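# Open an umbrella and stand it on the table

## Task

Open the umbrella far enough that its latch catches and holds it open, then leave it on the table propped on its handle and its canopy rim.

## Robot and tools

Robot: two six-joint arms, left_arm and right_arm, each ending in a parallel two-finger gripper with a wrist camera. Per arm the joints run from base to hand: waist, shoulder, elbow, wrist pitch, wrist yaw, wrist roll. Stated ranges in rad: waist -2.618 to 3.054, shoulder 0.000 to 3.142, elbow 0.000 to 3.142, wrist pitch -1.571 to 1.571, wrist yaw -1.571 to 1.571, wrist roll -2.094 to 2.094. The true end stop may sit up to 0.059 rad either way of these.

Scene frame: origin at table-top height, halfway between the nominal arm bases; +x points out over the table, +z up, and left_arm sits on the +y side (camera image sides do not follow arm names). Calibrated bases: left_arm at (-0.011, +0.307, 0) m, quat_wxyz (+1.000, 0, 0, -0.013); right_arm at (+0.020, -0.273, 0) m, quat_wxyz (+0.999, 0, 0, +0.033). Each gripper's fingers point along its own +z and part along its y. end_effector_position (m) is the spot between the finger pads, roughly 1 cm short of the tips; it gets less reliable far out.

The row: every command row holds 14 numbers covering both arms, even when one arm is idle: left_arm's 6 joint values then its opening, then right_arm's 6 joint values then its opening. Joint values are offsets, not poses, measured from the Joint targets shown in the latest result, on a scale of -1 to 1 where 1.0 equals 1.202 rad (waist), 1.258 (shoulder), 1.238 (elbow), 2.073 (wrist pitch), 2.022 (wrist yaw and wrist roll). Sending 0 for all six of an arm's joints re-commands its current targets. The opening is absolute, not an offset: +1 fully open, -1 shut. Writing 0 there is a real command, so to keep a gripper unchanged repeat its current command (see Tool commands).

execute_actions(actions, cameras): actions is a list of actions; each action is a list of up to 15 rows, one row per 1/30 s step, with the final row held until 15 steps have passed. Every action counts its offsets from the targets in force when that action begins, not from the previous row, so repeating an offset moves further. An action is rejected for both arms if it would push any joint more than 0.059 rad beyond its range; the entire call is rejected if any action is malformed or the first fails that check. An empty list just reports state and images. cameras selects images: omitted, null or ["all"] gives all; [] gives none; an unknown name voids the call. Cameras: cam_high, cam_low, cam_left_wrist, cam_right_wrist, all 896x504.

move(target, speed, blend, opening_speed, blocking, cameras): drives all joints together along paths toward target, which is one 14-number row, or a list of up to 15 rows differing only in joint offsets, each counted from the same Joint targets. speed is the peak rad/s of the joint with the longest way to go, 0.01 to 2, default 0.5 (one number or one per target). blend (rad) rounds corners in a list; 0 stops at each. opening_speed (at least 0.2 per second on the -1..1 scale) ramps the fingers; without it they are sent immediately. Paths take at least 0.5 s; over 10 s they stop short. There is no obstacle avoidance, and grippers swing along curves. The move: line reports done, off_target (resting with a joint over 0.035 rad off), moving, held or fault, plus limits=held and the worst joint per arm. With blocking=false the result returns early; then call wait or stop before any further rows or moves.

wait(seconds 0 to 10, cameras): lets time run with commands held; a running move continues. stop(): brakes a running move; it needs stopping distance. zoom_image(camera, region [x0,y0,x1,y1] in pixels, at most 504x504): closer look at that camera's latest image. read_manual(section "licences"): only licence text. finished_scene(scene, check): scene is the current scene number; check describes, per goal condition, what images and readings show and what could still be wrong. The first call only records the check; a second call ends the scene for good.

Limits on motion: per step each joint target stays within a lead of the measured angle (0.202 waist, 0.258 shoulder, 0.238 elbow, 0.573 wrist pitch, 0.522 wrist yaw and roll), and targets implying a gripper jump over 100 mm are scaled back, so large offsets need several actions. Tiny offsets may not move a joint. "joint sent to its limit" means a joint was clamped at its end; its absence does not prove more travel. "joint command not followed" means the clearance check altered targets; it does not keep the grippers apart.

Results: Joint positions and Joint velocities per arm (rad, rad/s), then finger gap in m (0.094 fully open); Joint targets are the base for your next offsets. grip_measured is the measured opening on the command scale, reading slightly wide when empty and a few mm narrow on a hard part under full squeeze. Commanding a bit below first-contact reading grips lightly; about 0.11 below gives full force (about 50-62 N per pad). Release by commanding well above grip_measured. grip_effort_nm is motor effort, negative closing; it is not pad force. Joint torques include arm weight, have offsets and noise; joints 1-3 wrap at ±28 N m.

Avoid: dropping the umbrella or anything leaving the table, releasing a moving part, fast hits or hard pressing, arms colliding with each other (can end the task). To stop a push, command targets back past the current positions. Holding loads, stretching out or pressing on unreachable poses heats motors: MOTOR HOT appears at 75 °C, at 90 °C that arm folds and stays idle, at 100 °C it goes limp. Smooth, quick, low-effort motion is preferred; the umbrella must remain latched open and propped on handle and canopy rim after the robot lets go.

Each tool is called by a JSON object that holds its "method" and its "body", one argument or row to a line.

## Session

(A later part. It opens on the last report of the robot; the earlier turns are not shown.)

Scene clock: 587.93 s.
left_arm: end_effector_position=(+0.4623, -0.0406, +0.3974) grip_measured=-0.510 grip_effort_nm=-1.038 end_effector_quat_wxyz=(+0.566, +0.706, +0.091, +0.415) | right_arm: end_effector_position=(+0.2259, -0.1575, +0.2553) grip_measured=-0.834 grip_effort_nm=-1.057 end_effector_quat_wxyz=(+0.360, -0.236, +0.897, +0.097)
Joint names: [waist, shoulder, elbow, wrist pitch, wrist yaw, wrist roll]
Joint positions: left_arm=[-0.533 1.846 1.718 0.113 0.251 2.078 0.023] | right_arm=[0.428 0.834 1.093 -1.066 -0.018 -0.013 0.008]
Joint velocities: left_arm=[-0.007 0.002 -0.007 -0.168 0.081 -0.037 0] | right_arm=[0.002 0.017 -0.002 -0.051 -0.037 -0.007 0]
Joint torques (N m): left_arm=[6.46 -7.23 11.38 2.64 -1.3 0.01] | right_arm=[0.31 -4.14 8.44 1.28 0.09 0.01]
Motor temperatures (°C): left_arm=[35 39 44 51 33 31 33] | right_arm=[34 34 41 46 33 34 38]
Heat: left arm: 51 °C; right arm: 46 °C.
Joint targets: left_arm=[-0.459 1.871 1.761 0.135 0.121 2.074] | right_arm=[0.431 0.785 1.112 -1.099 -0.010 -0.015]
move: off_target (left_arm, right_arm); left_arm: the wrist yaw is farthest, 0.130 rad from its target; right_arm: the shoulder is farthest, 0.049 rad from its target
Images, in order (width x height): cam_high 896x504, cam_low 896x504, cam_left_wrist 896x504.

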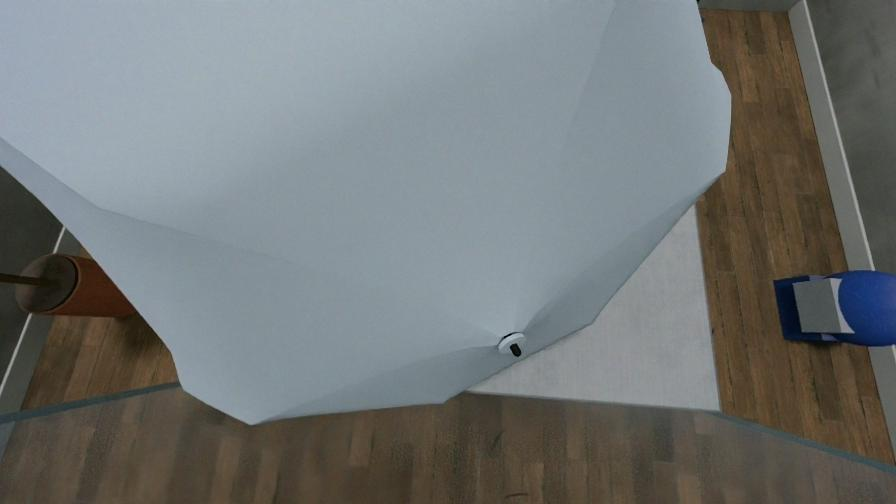

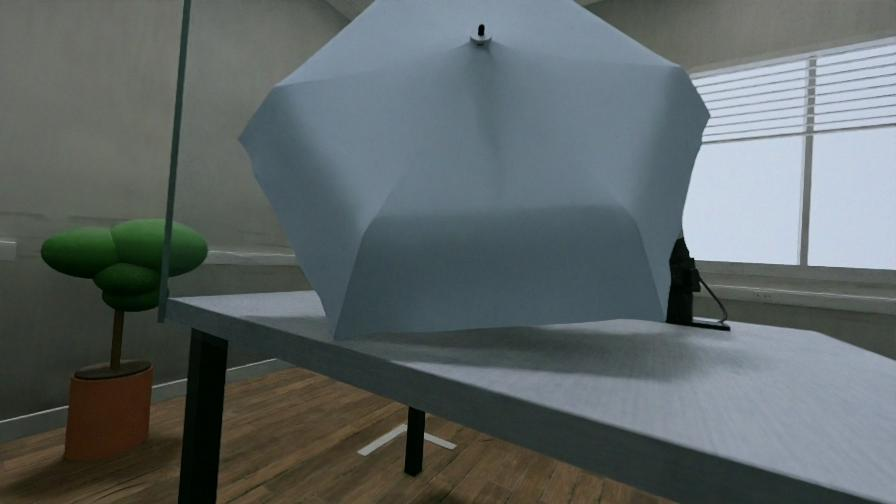

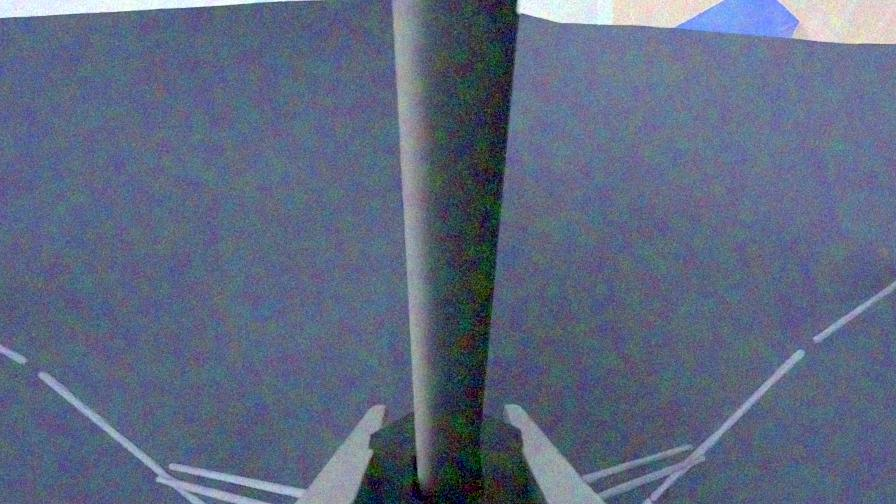

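{"method": "move", "body": {
  "target": [0.0433,0.0358,0.0784,-0.0145,-0.0287,0.0,-0.62,0,-0.0318,-0.0242,-0.0048,0,0,-1.0],
  "speed": 0.08,
  "cameras": ["cam_left_wrist", "cam_high", "cam_low"]
}}

Scene clock: 605.30 s.
left_arm: end_effector_position=(+0.4732, -0.0375, +0.4074) grip_measured=-0.510 grip_effort_nm=-1.038 end_effector_quat_wxyz=(+0.567, +0.707, +0.093, +0.412) | right_arm: end_effector_position=(+0.2278, -0.1569, +0.2688) grip_measured=-0.834 grip_effort_nm=-1.062 end_effector_quat_wxyz=(+0.391, -0.230, +0.885, +0.105)
Joint names: [waist, shoulder, elbow, wrist pitch, wrist yaw, wrist roll]
Joint positions: left_arm=[-0.513 1.884 1.811 0.055 0.273 2.073 0.023] | right_arm=[0.428 0.803 1.093 -1.029 -0.016 -0.008 0.008]
Joint velocities: left_arm=[0.007 -0.012 0.007 -0.037 0.037 -0.007 0] | right_arm=[-0.007 0.012 0.007 -0.022 0.051 -0.022 -0.001]
Joint torques (N m): left_arm=[8.92 -7.1 11.49 2.94 -2.01 0.06] | right_arm=[0.29 -4.63 5.86 0.92 0.07 -0.06]
Motor temperatures (°C): left_arm=[35 39 45 52 34 31 33] | right_arm=[34 34 40 44 33 34 38]
Heat: left arm: 52 °C; right arm: 44 °C.
Joint targets: left_arm=[-0.410 1.915 1.856 0.103 0.069 2.075] | right_arm=[0.431 0.745 1.082 -1.109 -0.010 -0.015]
move: off_target (left_arm, right_arm); left_arm: the wrist yaw is farthest, 0.210 rad from its target; right_arm: the wrist pitch is farthest, 0.080 rad from its target
Images, in order (width x height): cam_high 896x504, cam_low 896x504, cam_left_wrist 896x504.

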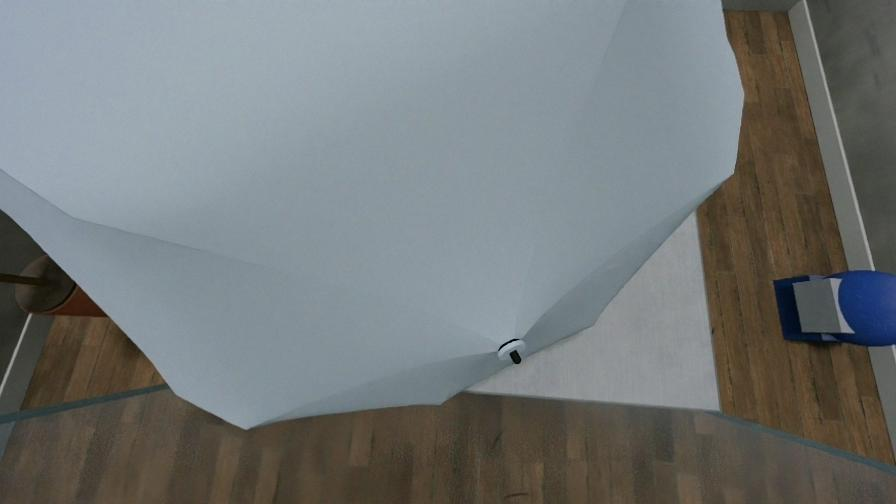

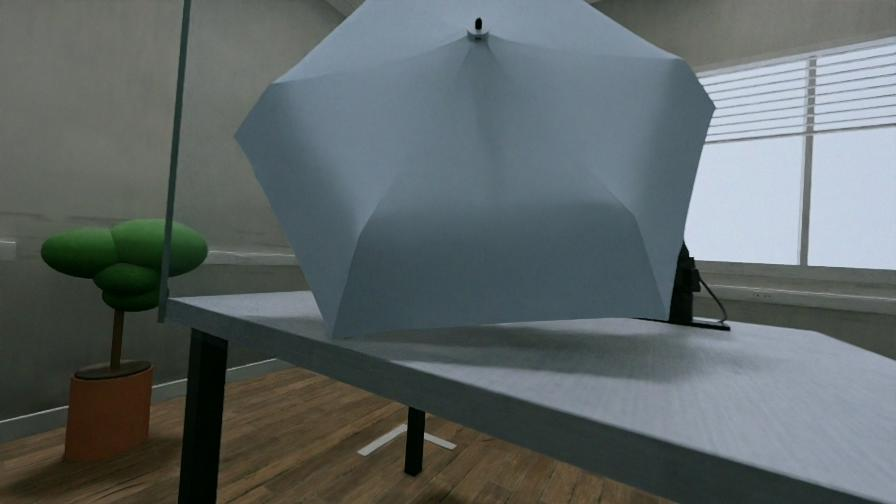

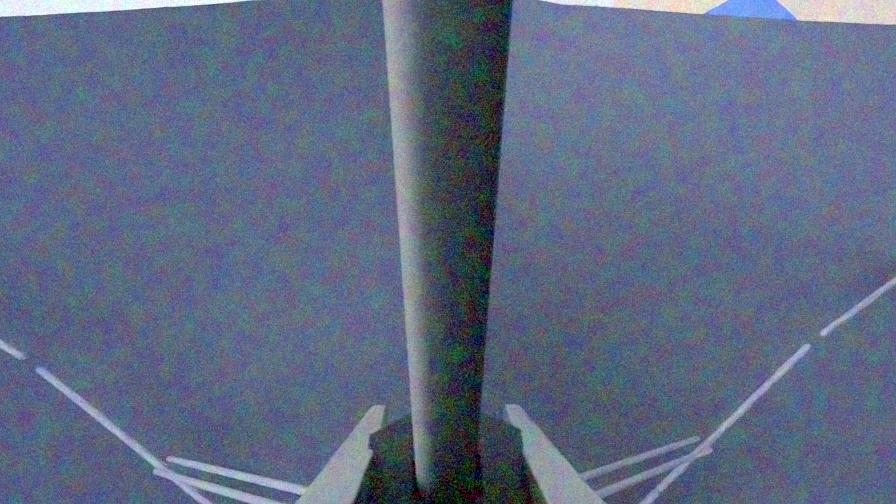

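{"method": "move", "body": {
  "target": [0.0449,0.0390,0.0759,-0.0111,-0.0371,0.0,-0.62,0,-0.0159,-0.0242,-0.0482,0,0,-1.0],
  "speed": 0.08,
  "cameras": ["cam_left_wrist", "cam_high", "cam_low"]
}}

Scene clock: 623.43 s.
left_arm: end_effector_position=(+0.4897, -0.0223, +0.4265) grip_measured=-0.510 grip_effort_nm=-1.043 end_effector_quat_wxyz=(+0.569, +0.695, +0.098, +0.428) | right_arm: end_effector_position=(+0.2182, -0.1628, +0.2654) grip_measured=-0.834 grip_effort_nm=-1.057 end_effector_quat_wxyz=(+0.391, -0.232, +0.885, +0.101)
Joint names: [waist, shoulder, elbow, wrist pitch, wrist yaw, wrist roll]
Joint positions: left_arm=[-0.472 1.918 1.902 0.03 0.288 2.073 0.023] | right_arm=[0.428 0.759 1.073 -1.053 -0.012 -0.013 0.008]
Joint velocities: left_arm=[-0.002 0.002 -0.002 -0.007 0.022 -0.051 0] | right_arm=[-0.002 0.012 0.012 0.022 0.037 0.037 -0.001]
Joint torques (N m): left_arm=[8.16 -6.83 10.91 2.82 -2.34 0.06] | right_arm=[0.32 -2.39 4.96 0.26 0.02 0]
Motor temperatures (°C): left_arm=[37 39 44 55 37 31 33] | right_arm=[34 34 39 42 33 34 38]
Heat: left arm: 55 °C; right arm: 42 °C.
Joint targets: left_arm=[-0.379 1.955 1.941 0.070 0.052 2.074] | right_arm=[0.431 0.725 1.052 -1.209 -0.011 -0.015]
move: off_target (left_arm, right_arm); left_arm: the wrist yaw is farthest, 0.294 rad from its target; right_arm: the wrist pitch is farthest, 0.155 rad from its target
Images, in order (width x height): cam_high 896x504, cam_low 896x504, cam_left_wrist 896x504.

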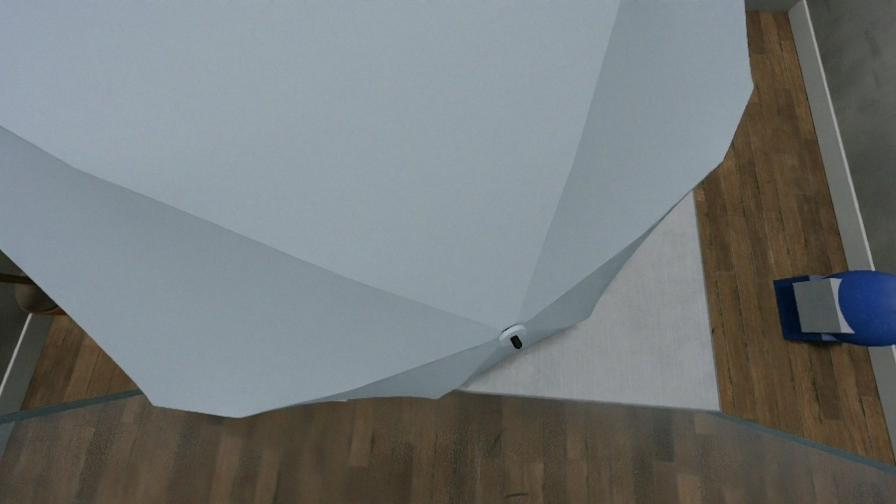

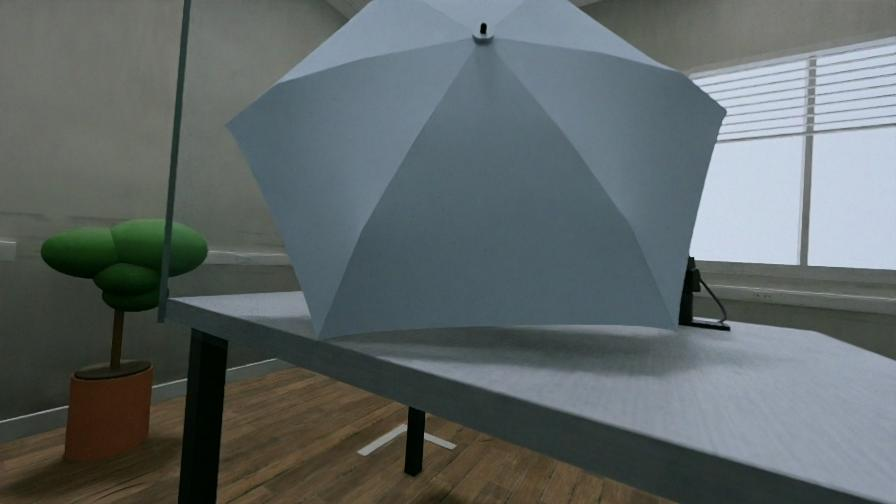

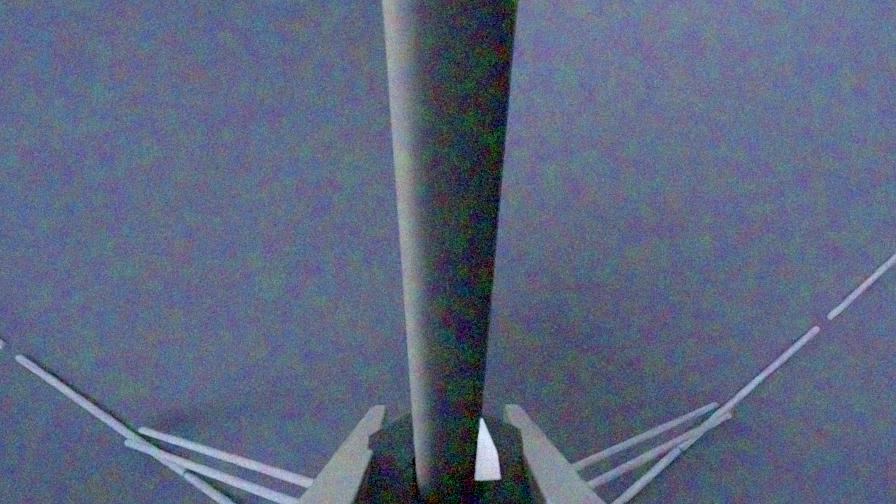

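{"method": "zoom_image", "body": {
  "camera": "cam_left_wrist",
  "region": [330, 360, 580, 504]
}}

Scaled by 2.016 from the camera's 896x504 image, which has a finer 1280x720 frame.

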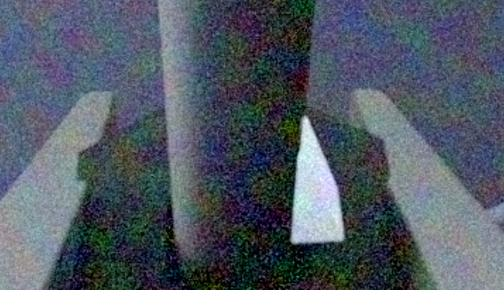

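{"method": "move", "body": {
  "target": [-0.0832,0,0,-0.0096,0.1068,0.0,-0.62,0,0.008,0.0404,0.0868,0,0,-1.0],
  "speed": 0.1,
  "cameras": ["cam_left_wrist", "cam_high", "cam_low"]
}}

Scene clock: 641.77 s.
left_arm: end_effector_position=(+0.4872, -0.0281, +0.4272) grip_measured=-0.510 grip_effort_nm=-1.033 end_effector_quat_wxyz=(+0.574, +0.695, +0.089, +0.423) | right_arm: end_effector_position=(+0.2183, -0.1633, +0.2652) grip_measured=-0.834 grip_effort_nm=-1.057 end_effector_quat_wxyz=(+0.390, -0.232, +0.885, +0.100)
Joint names: [waist, shoulder, elbow, wrist pitch, wrist yaw, wrist roll]
Joint positions: left_arm=[-0.479 1.925 1.911 0.033 0.303 2.073 0.023] | right_arm=[0.428 0.759 1.073 -1.054 -0.01 -0.013 0.008]
Joint velocities: left_arm=[-0.007 -0.002 -0.012 0.022 -0.051 -0.007 0] | right_arm=[-0.002 -0.017 0.017 0.007 0.007 0.007 -0.001]
Joint torques (N m): left_arm=[0.01 -7.39 10.14 2.57 -0.36 0.06] | right_arm=[0.34 -1.55 9.28 1.88 -0.01 0]
Motor temperatures (°C): left_arm=[36 39 44 55 39 31 34] | right_arm=[34 34 39 41 33 34 38]
Heat: left arm: 55 °C; right arm: 41 °C.
Joint targets: left_arm=[-0.479 1.955 1.941 0.050 0.268 2.074] | right_arm=[0.431 0.736 1.102 -1.029 -0.010 -0.015]
move: done
Images, in order (width x height): cam_high 896x504, cam_low 896x504, cam_left_wrist 896x504.

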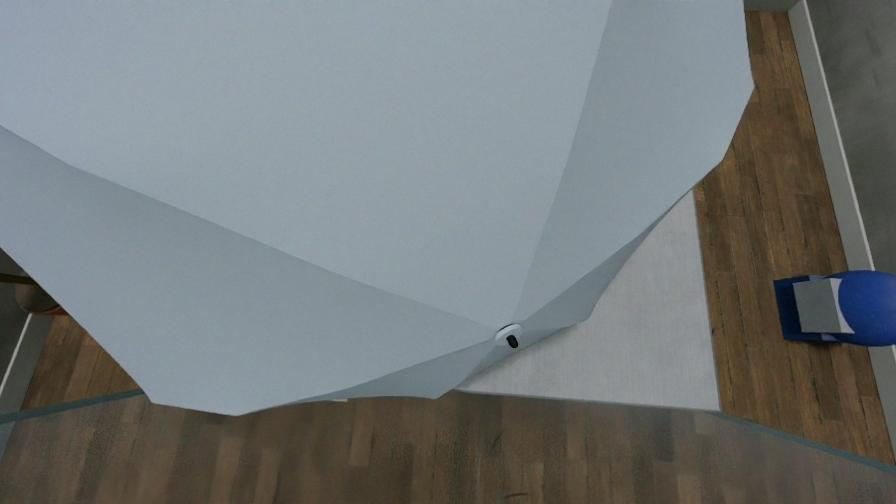

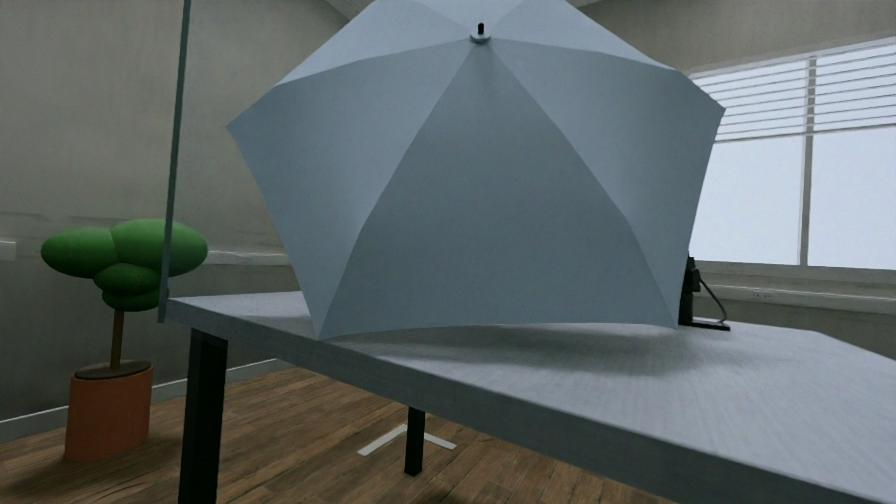

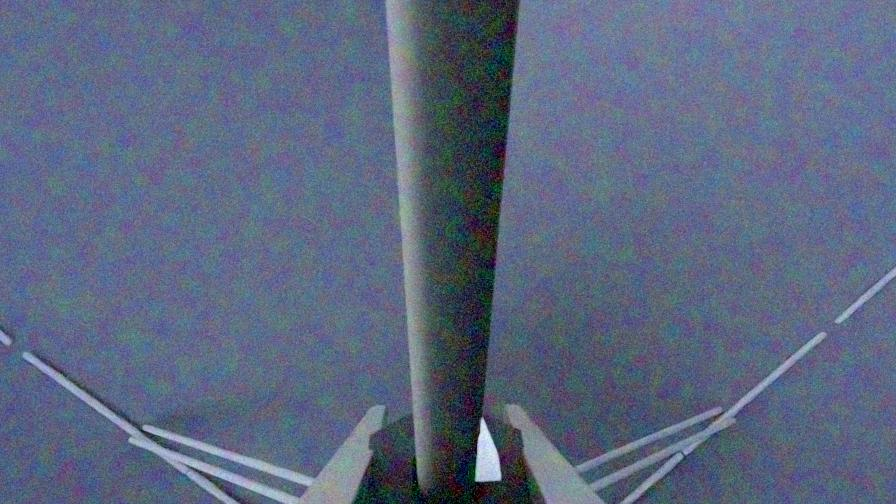

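{"method": "move", "body": {
  "target": [
    [-0.0275,-0.0742,-0.2326,0.0920,-0.0094,0,-0.62,0,-0.0708,-0.1494,0.0149,0,0,-1.0],
    [-0.0512,-0.0885,-0.3880,0.1762,-0.0210,0,-0.62,0,-0.1397,-0.2770,0.0275,0,0,-1.0],
    [-0.0759,-0.0709,-0.5154,0.2581,-0.0332,0,-0.62,0,-0.2072,-0.4002,0.0385,0,0,-1.0]
  ],
  "speed": 0.2,
  "blend": 0.05,
  "cameras": ["cam_left_wrist", "cam_high", "cam_low"]
}}

Scene clock: 678.90 s.
left_arm: end_effector_position=(+0.4332, -0.0444, +0.3798) grip_measured=-0.510 grip_effort_nm=-1.038 end_effector_quat_wxyz=(+0.626, +0.612, +0.039, +0.481) | right_arm: end_effector_position=(+0.1977, -0.1772, +0.1705) grip_measured=-0.836 grip_effort_nm=-1.062 end_effector_quat_wxyz=(+0.392, -0.235, +0.885, +0.091)
Joint names: [waist, shoulder, elbow, wrist pitch, wrist yaw, wrist roll]
Joint positions: left_arm=[-0.566 1.815 1.346 0.727 0.253 2.097 0.023] | right_arm=[0.428 0.481 0.639 -0.899 0.004 -0.028 0.008]
Joint velocities: left_arm=[0.007 0.002 -0.017 0.022 -0.066 0.081 0] | right_arm=[-0.007 0.007 0.007 -0.007 0.022 0.007 0.001]
Joint torques (N m): left_arm=[-0.34 -4.96 4.26 0.81 -0.57 -0.21] | right_arm=[0.29 0.83 4.42 1.21 -0.16 0.13]
Motor temperatures (°C): left_arm=[35 40 44 55 35 31 34] | right_arm=[34 34 40 45 33 34 38]
Heat: left arm: 55 °C; right arm: 45 °C.
Joint targets: left_arm=[-0.570 1.865 1.303 0.585 0.200 2.074] | right_arm=[0.431 0.475 0.607 -0.949 -0.010 -0.015]
move: off_target (left_arm, right_arm); left_arm: the wrist pitch is farthest, 0.142 rad from its target; right_arm: the wrist pitch is farthest, 0.050 rad from its target
Images, in order (width x height): cam_high 896x504, cam_low 896x504, cam_left_wrist 896x504.

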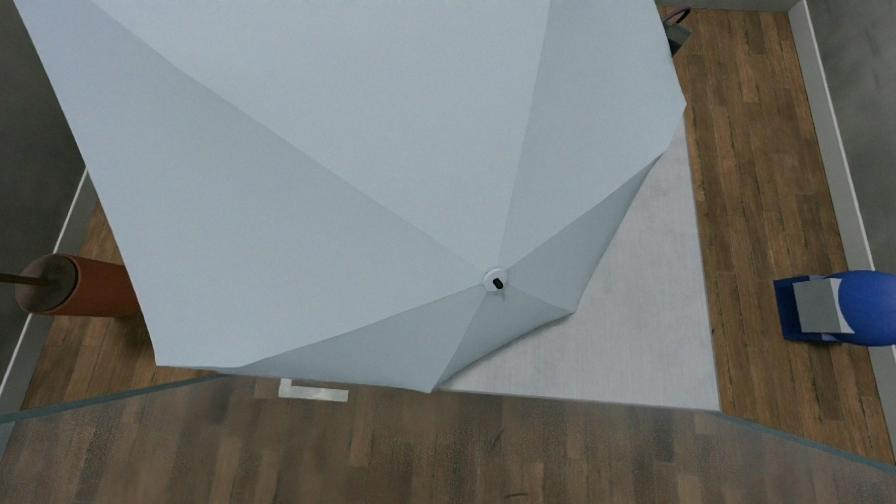

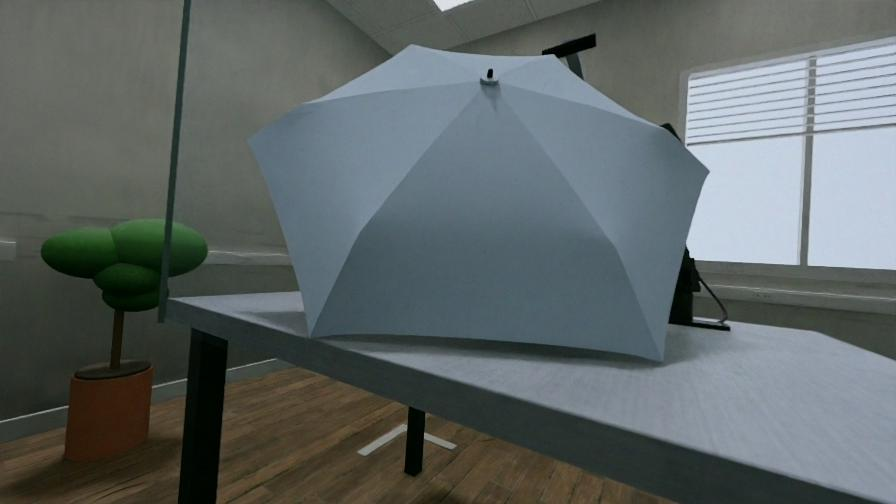

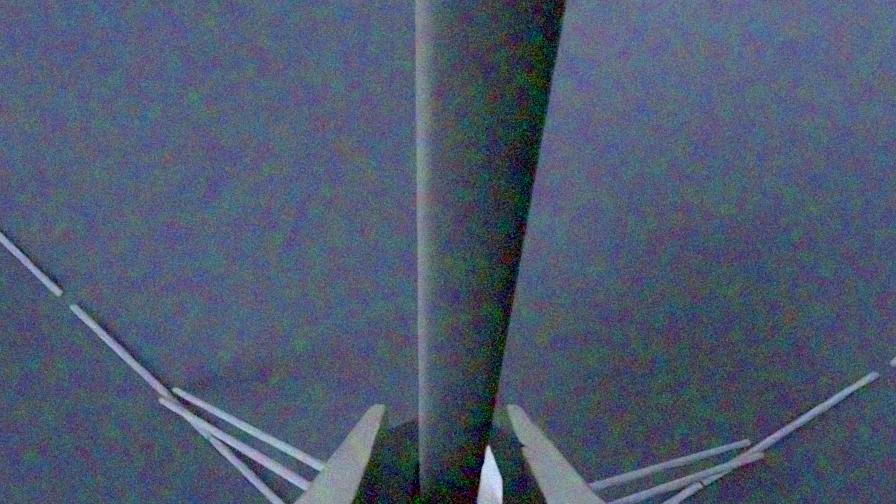

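{"method": "zoom_image", "body": {
  "camera": "cam_low",
  "region": [230, 280, 480, 420]
}}

{"method": "zoom_image", "body": {
  "camera": "cam_low",
  "region": [560, 280, 760, 420]
}}

{"method": "zoom_image", "body": {
  "camera": "cam_high",
  "region": [340, 250, 640, 430]
}}

Scaled by 2.016 from the camera's 896x504 image, which has a finer 1280x720 frame.

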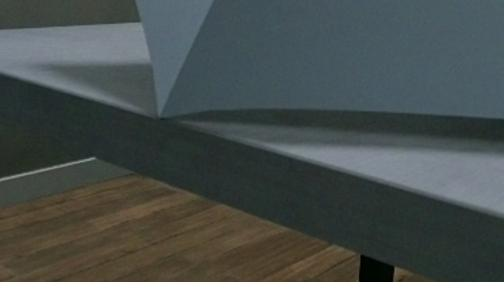

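Scaled by 2.520 from the camera's 896x504 image, which has a finer 1280x720 frame.

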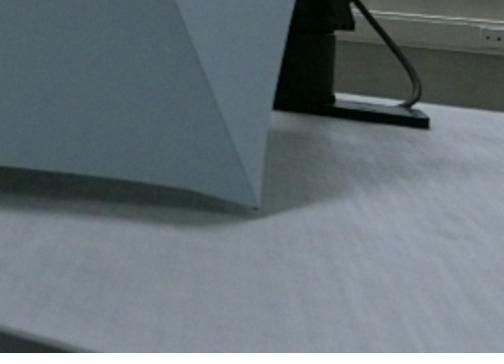

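Scaled by 1.680 from the camera's 896x504 image, which has a finer 1280x720 frame.

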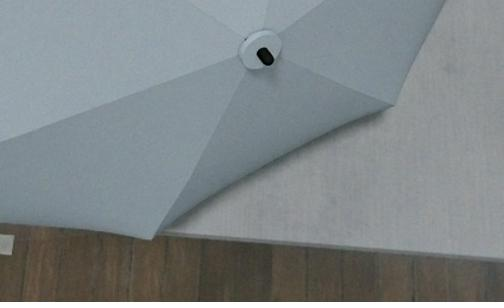

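{"method": "move", "body": {
  "target": [-0.0782,-0.1200,0.0299,0.0265,-0.0223,0.0054,-0.62,0,-0.1065,0.1430,-0.0584,0,0,-1.0],
  "speed": 0.12,
  "cameras": ["cam_left_wrist", "cam_high", "cam_low"]
}}

Scene clock: 777.13 s.
left_arm: end_effector_position=(+0.4070, -0.0619, +0.3902) grip_measured=-0.510 grip_effort_nm=-1.038 end_effector_quat_wxyz=(+0.621, +0.626, +0.054, +0.470) | right_arm: end_effector_position=(+0.1642, -0.1949, +0.1948) grip_measured=-0.836 grip_effort_nm=-1.067 end_effector_quat_wxyz=(+0.402, -0.235, +0.880, +0.094)
Joint names: [waist, shoulder, elbow, wrist pitch, wrist yaw, wrist roll]
Joint positions: left_arm=[-0.648 1.75 1.346 0.619 0.159 2.097 0.023] | right_arm=[0.428 0.357 0.743 -1.106 0.003 -0.03 0.008]
Joint velocities: left_arm=[-0.007 -0.012 -0.007 0.007 -0.037 0.007 0] | right_arm=[-0.012 0.007 0.002 -0.066 -0.037 -0.037 -0.001]
Joint torques (N m): left_arm=[-1.42 -10.82 7.21 2.53 -0.07 -0.09] | right_arm=[0.31 1.14 10.09 2 -0.15 0.15]
Motor temperatures (°C): left_arm=[34 38 42 44 34 31 34] | right_arm=[34 33 38 41 33 34 38]
Heat: left arm: 44 °C; right arm: 41 °C.
Joint targets: left_arm=[-0.664 1.715 1.340 0.640 0.156 2.085] | right_arm=[0.431 0.341 0.784 -1.070 -0.011 -0.015]
move: off_target (left_arm, right_arm); left_arm: the shoulder is farthest, 0.036 rad from its target; right_arm: the elbow is farthest, 0.041 rad from its target
Images, in order (width x height): cam_high 896x504, cam_low 896x504, cam_left_wrist 896x504.

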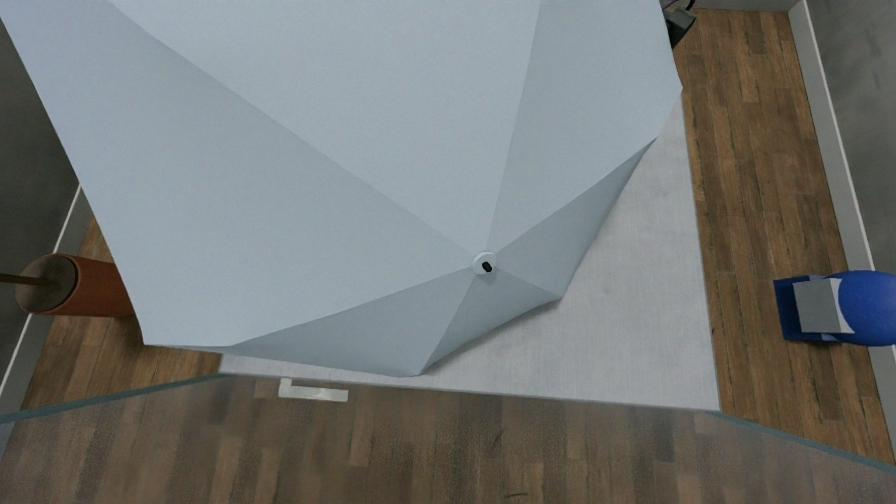

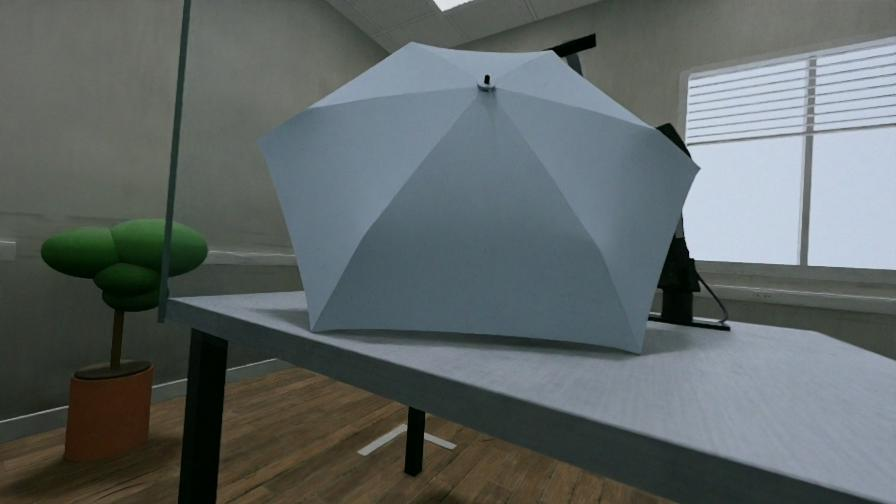

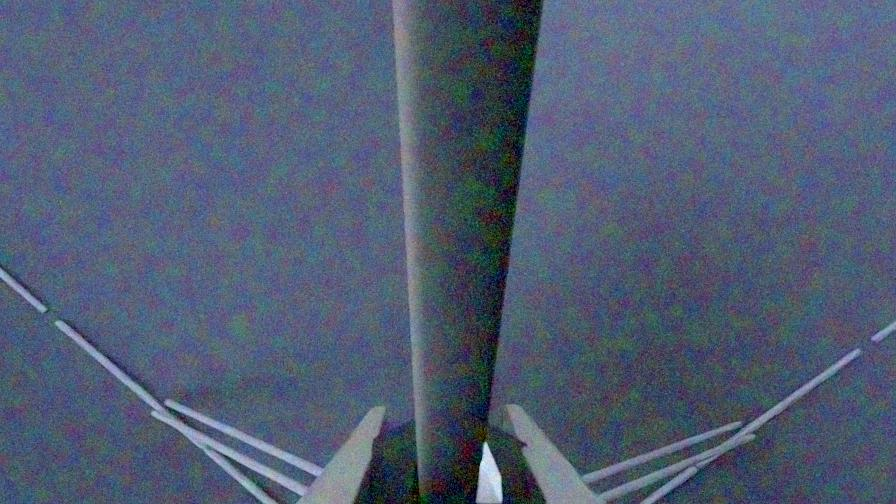

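{"method": "execute_actions", "body": {
  "actions": []
}}

Scene clock: 790.93 s.
left_arm: end_effector_position=(+0.4071, -0.0618, +0.3902) grip_measured=-0.510 grip_effort_nm=-1.038 end_effector_quat_wxyz=(+0.621, +0.625, +0.054, +0.470) | right_arm: end_effector_position=(+0.1642, -0.1949, +0.1948) grip_measured=-0.836 grip_effort_nm=-1.062 end_effector_quat_wxyz=(+0.402, -0.235, +0.880, +0.094)
Joint names: [waist, shoulder, elbow, wrist pitch, wrist yaw, wrist roll]
Joint positions: left_arm=[-0.648 1.75 1.346 0.619 0.159 2.097 0.023] | right_arm=[0.428 0.357 0.743 -1.106 0.003 -0.03 0.008]
Joint velocities: left_arm=[0.002 0.012 0.007 0.037 0.051 0.051 0] | right_arm=[-0.007 0.007 0.007 0.022 0.007 -0.037 0]
Joint torques (N m): left_arm=[-1.39 -10.8 7.2 2.54 -0.07 -0.09] | right_arm=[0.31 1.09 10.09 2.01 -0.14 0.17]
Motor temperatures (°C): left_arm=[34 40 42 48 34 31 34] | right_arm=[34 33 39 42 33 34 38]
Heat: left arm: 48 °C; right arm: 42 °C.
Joint targets: left_arm=[-0.664 1.715 1.340 0.641 0.155 2.085] | right_arm=[0.431 0.341 0.784 -1.070 -0.011 -0.015]
Tool commands: left_gripper/opening=-0.62 right_gripper/opening=-1.0

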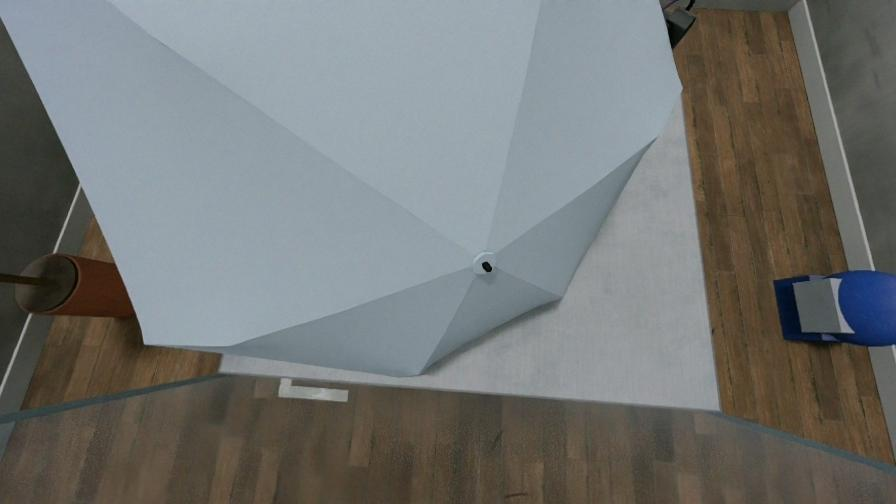

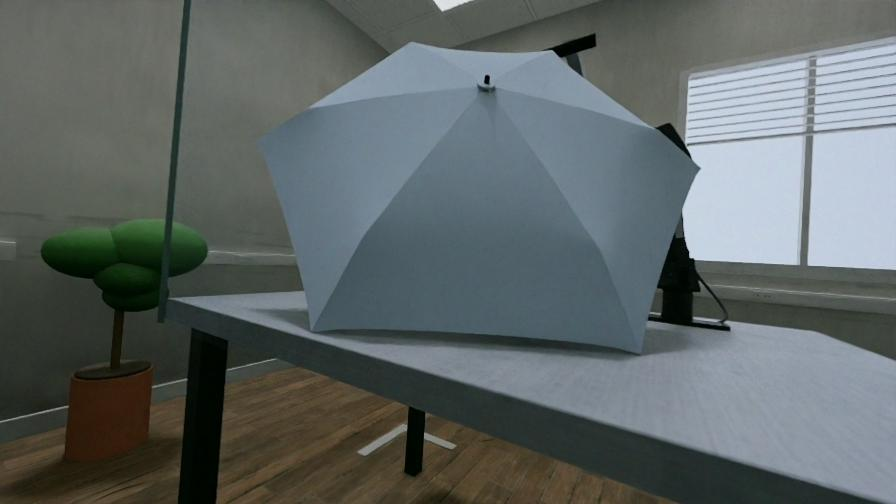

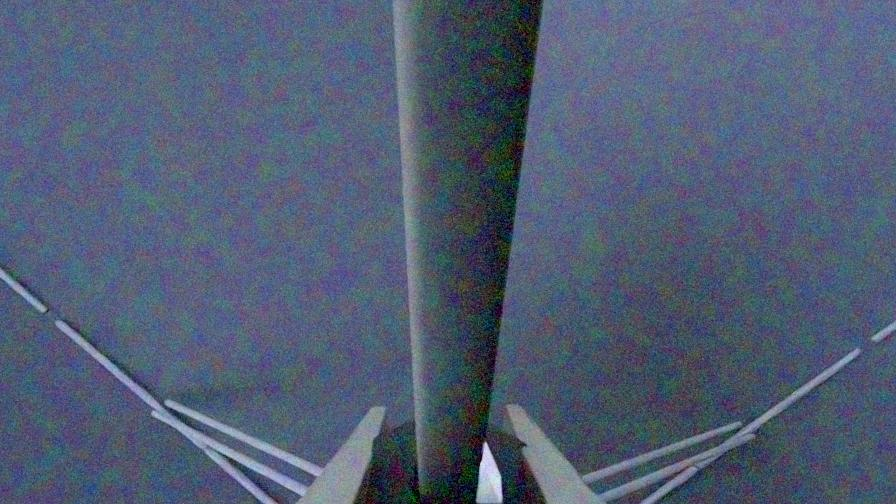

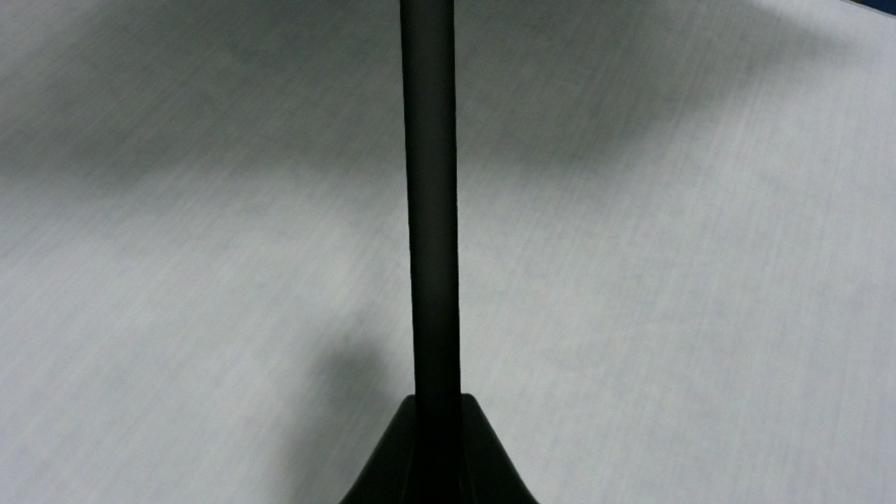

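{"method": "move", "body": {
  "target": [
    [0.0073,-0.0161,-0.0205,0.0028,0.0043,-0.0009,-0.62,0.1928,0.0069,-0.0005,-0.0020,0.0858,0.0768,-1.0],
    [0.0161,-0.0348,-0.0440,0.0059,0.0094,-0.0021,-0.62,0.3656,0.0254,0.0023,-0.0103,0.1610,0.1492,-1.0],
    [0.0280,-0.0588,-0.0734,0.0094,0.0163,-0.0036,-0.62,0.5354,0.0575,0.0074,-0.0237,0.2314,0.2279,-1.0],
    [0.0446,-0.0906,-0.1112,0.0133,0.0259,-0.0058,-0.62,0.6908,0.1077,0.0151,-0.0386,0.2908,0.3099,-1.0]
  ],
  "speed": 0.3,
  "blend": 0.05
}}

Scene clock: 877.03 s.
left_arm: end_effector_position=(+0.3911, -0.0318, +0.3896) grip_measured=-0.510 grip_effort_nm=-1.033 end_effector_quat_wxyz=(+0.618, +0.628, +0.052, +0.471) | right_arm: end_effector_position=(+0.1450, -0.1612, +0.1913) grip_measured=-0.836 grip_effort_nm=-1.072 end_effector_quat_wxyz=(+0.393, -0.241, +0.881, +0.106)
Joint names: [waist, shoulder, elbow, wrist pitch, wrist yaw, wrist roll]
Joint positions: left_arm=[-0.608 1.633 1.217 0.629 0.2 2.097 0.023] | right_arm=[1.254 0.471 0.76 -1.194 0.556 0.589 0.008]
Joint velocities: left_arm=[0.002 0.007 0.002 -0.037 -0.022 -0.066 0.001] | right_arm=[0.007 -0.012 -0.012 0.051 -0.022 0.007 -0.001]
Joint torques (N m): left_arm=[-0.14 -9.62 6.57 2.72 0.03 -0.22] | right_arm=[0.77 2.36 10.33 1.81 0.51 0.23]
Motor temperatures (°C): left_arm=[34 42 42 54 33 31 34] | right_arm=[34 33 41 45 33 34 38]
Heat: left arm: 54 °C; right arm: 45 °C.
Joint targets: left_arm=[-0.610 1.601 1.202 0.668 0.208 2.073] | right_arm=[1.261 0.476 0.802 -1.150 0.578 0.611]
move: off_target (left_arm, right_arm); left_arm: the wrist pitch is farthest, 0.040 rad from its target; right_arm: the wrist pitch is farthest, 0.044 rad from its target

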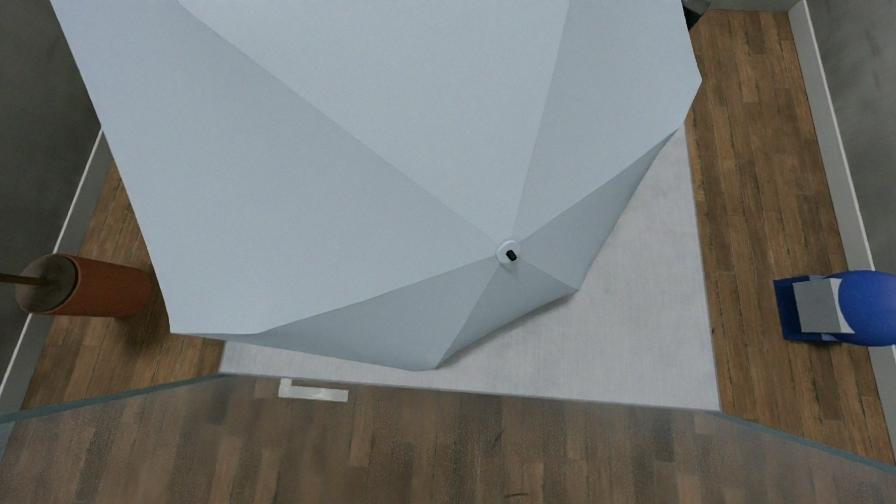

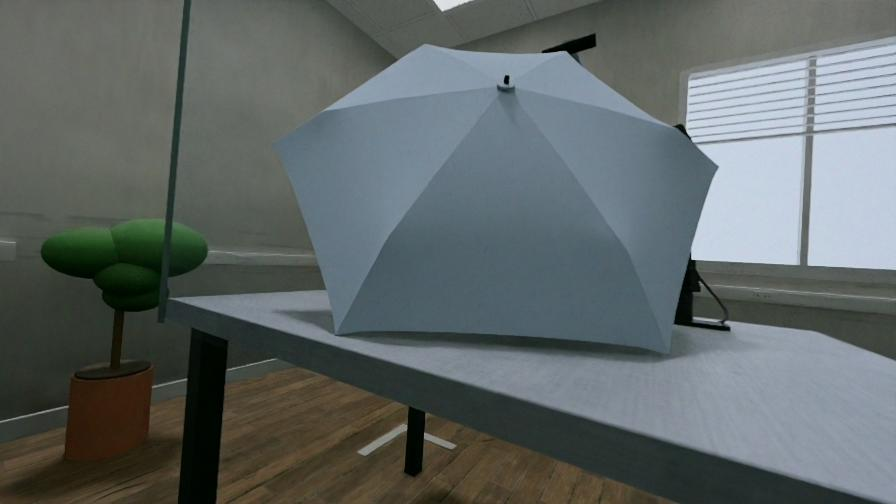

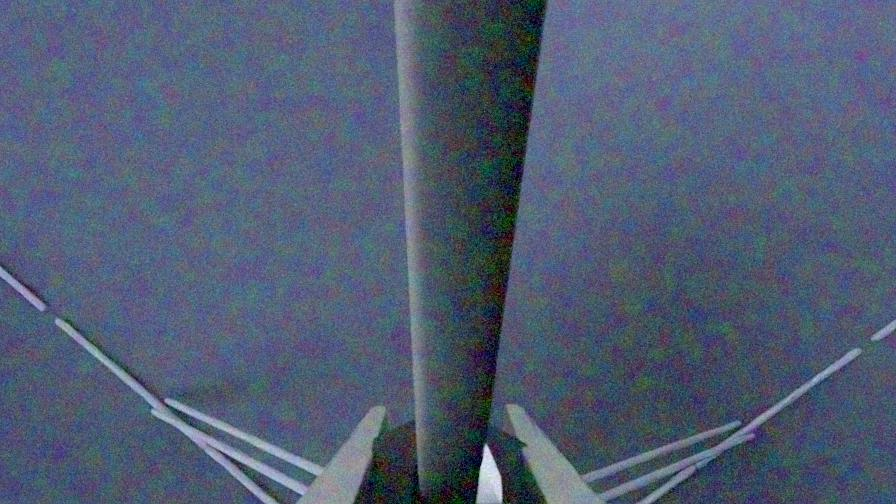

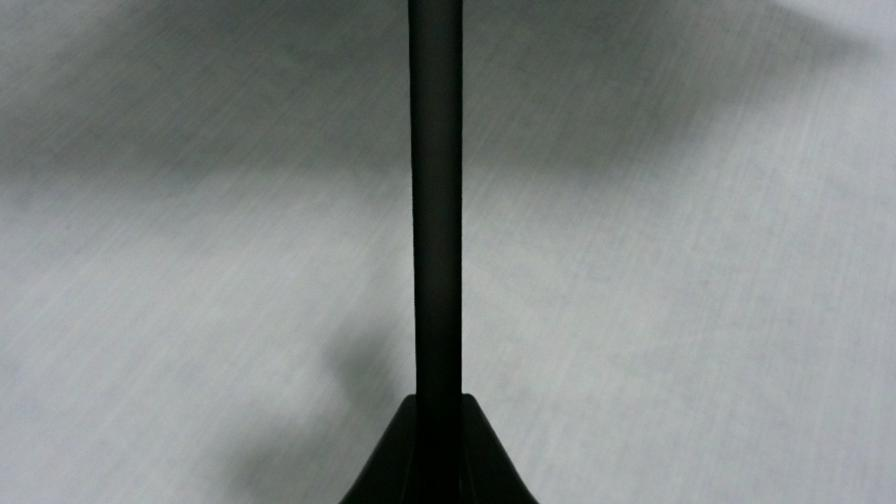

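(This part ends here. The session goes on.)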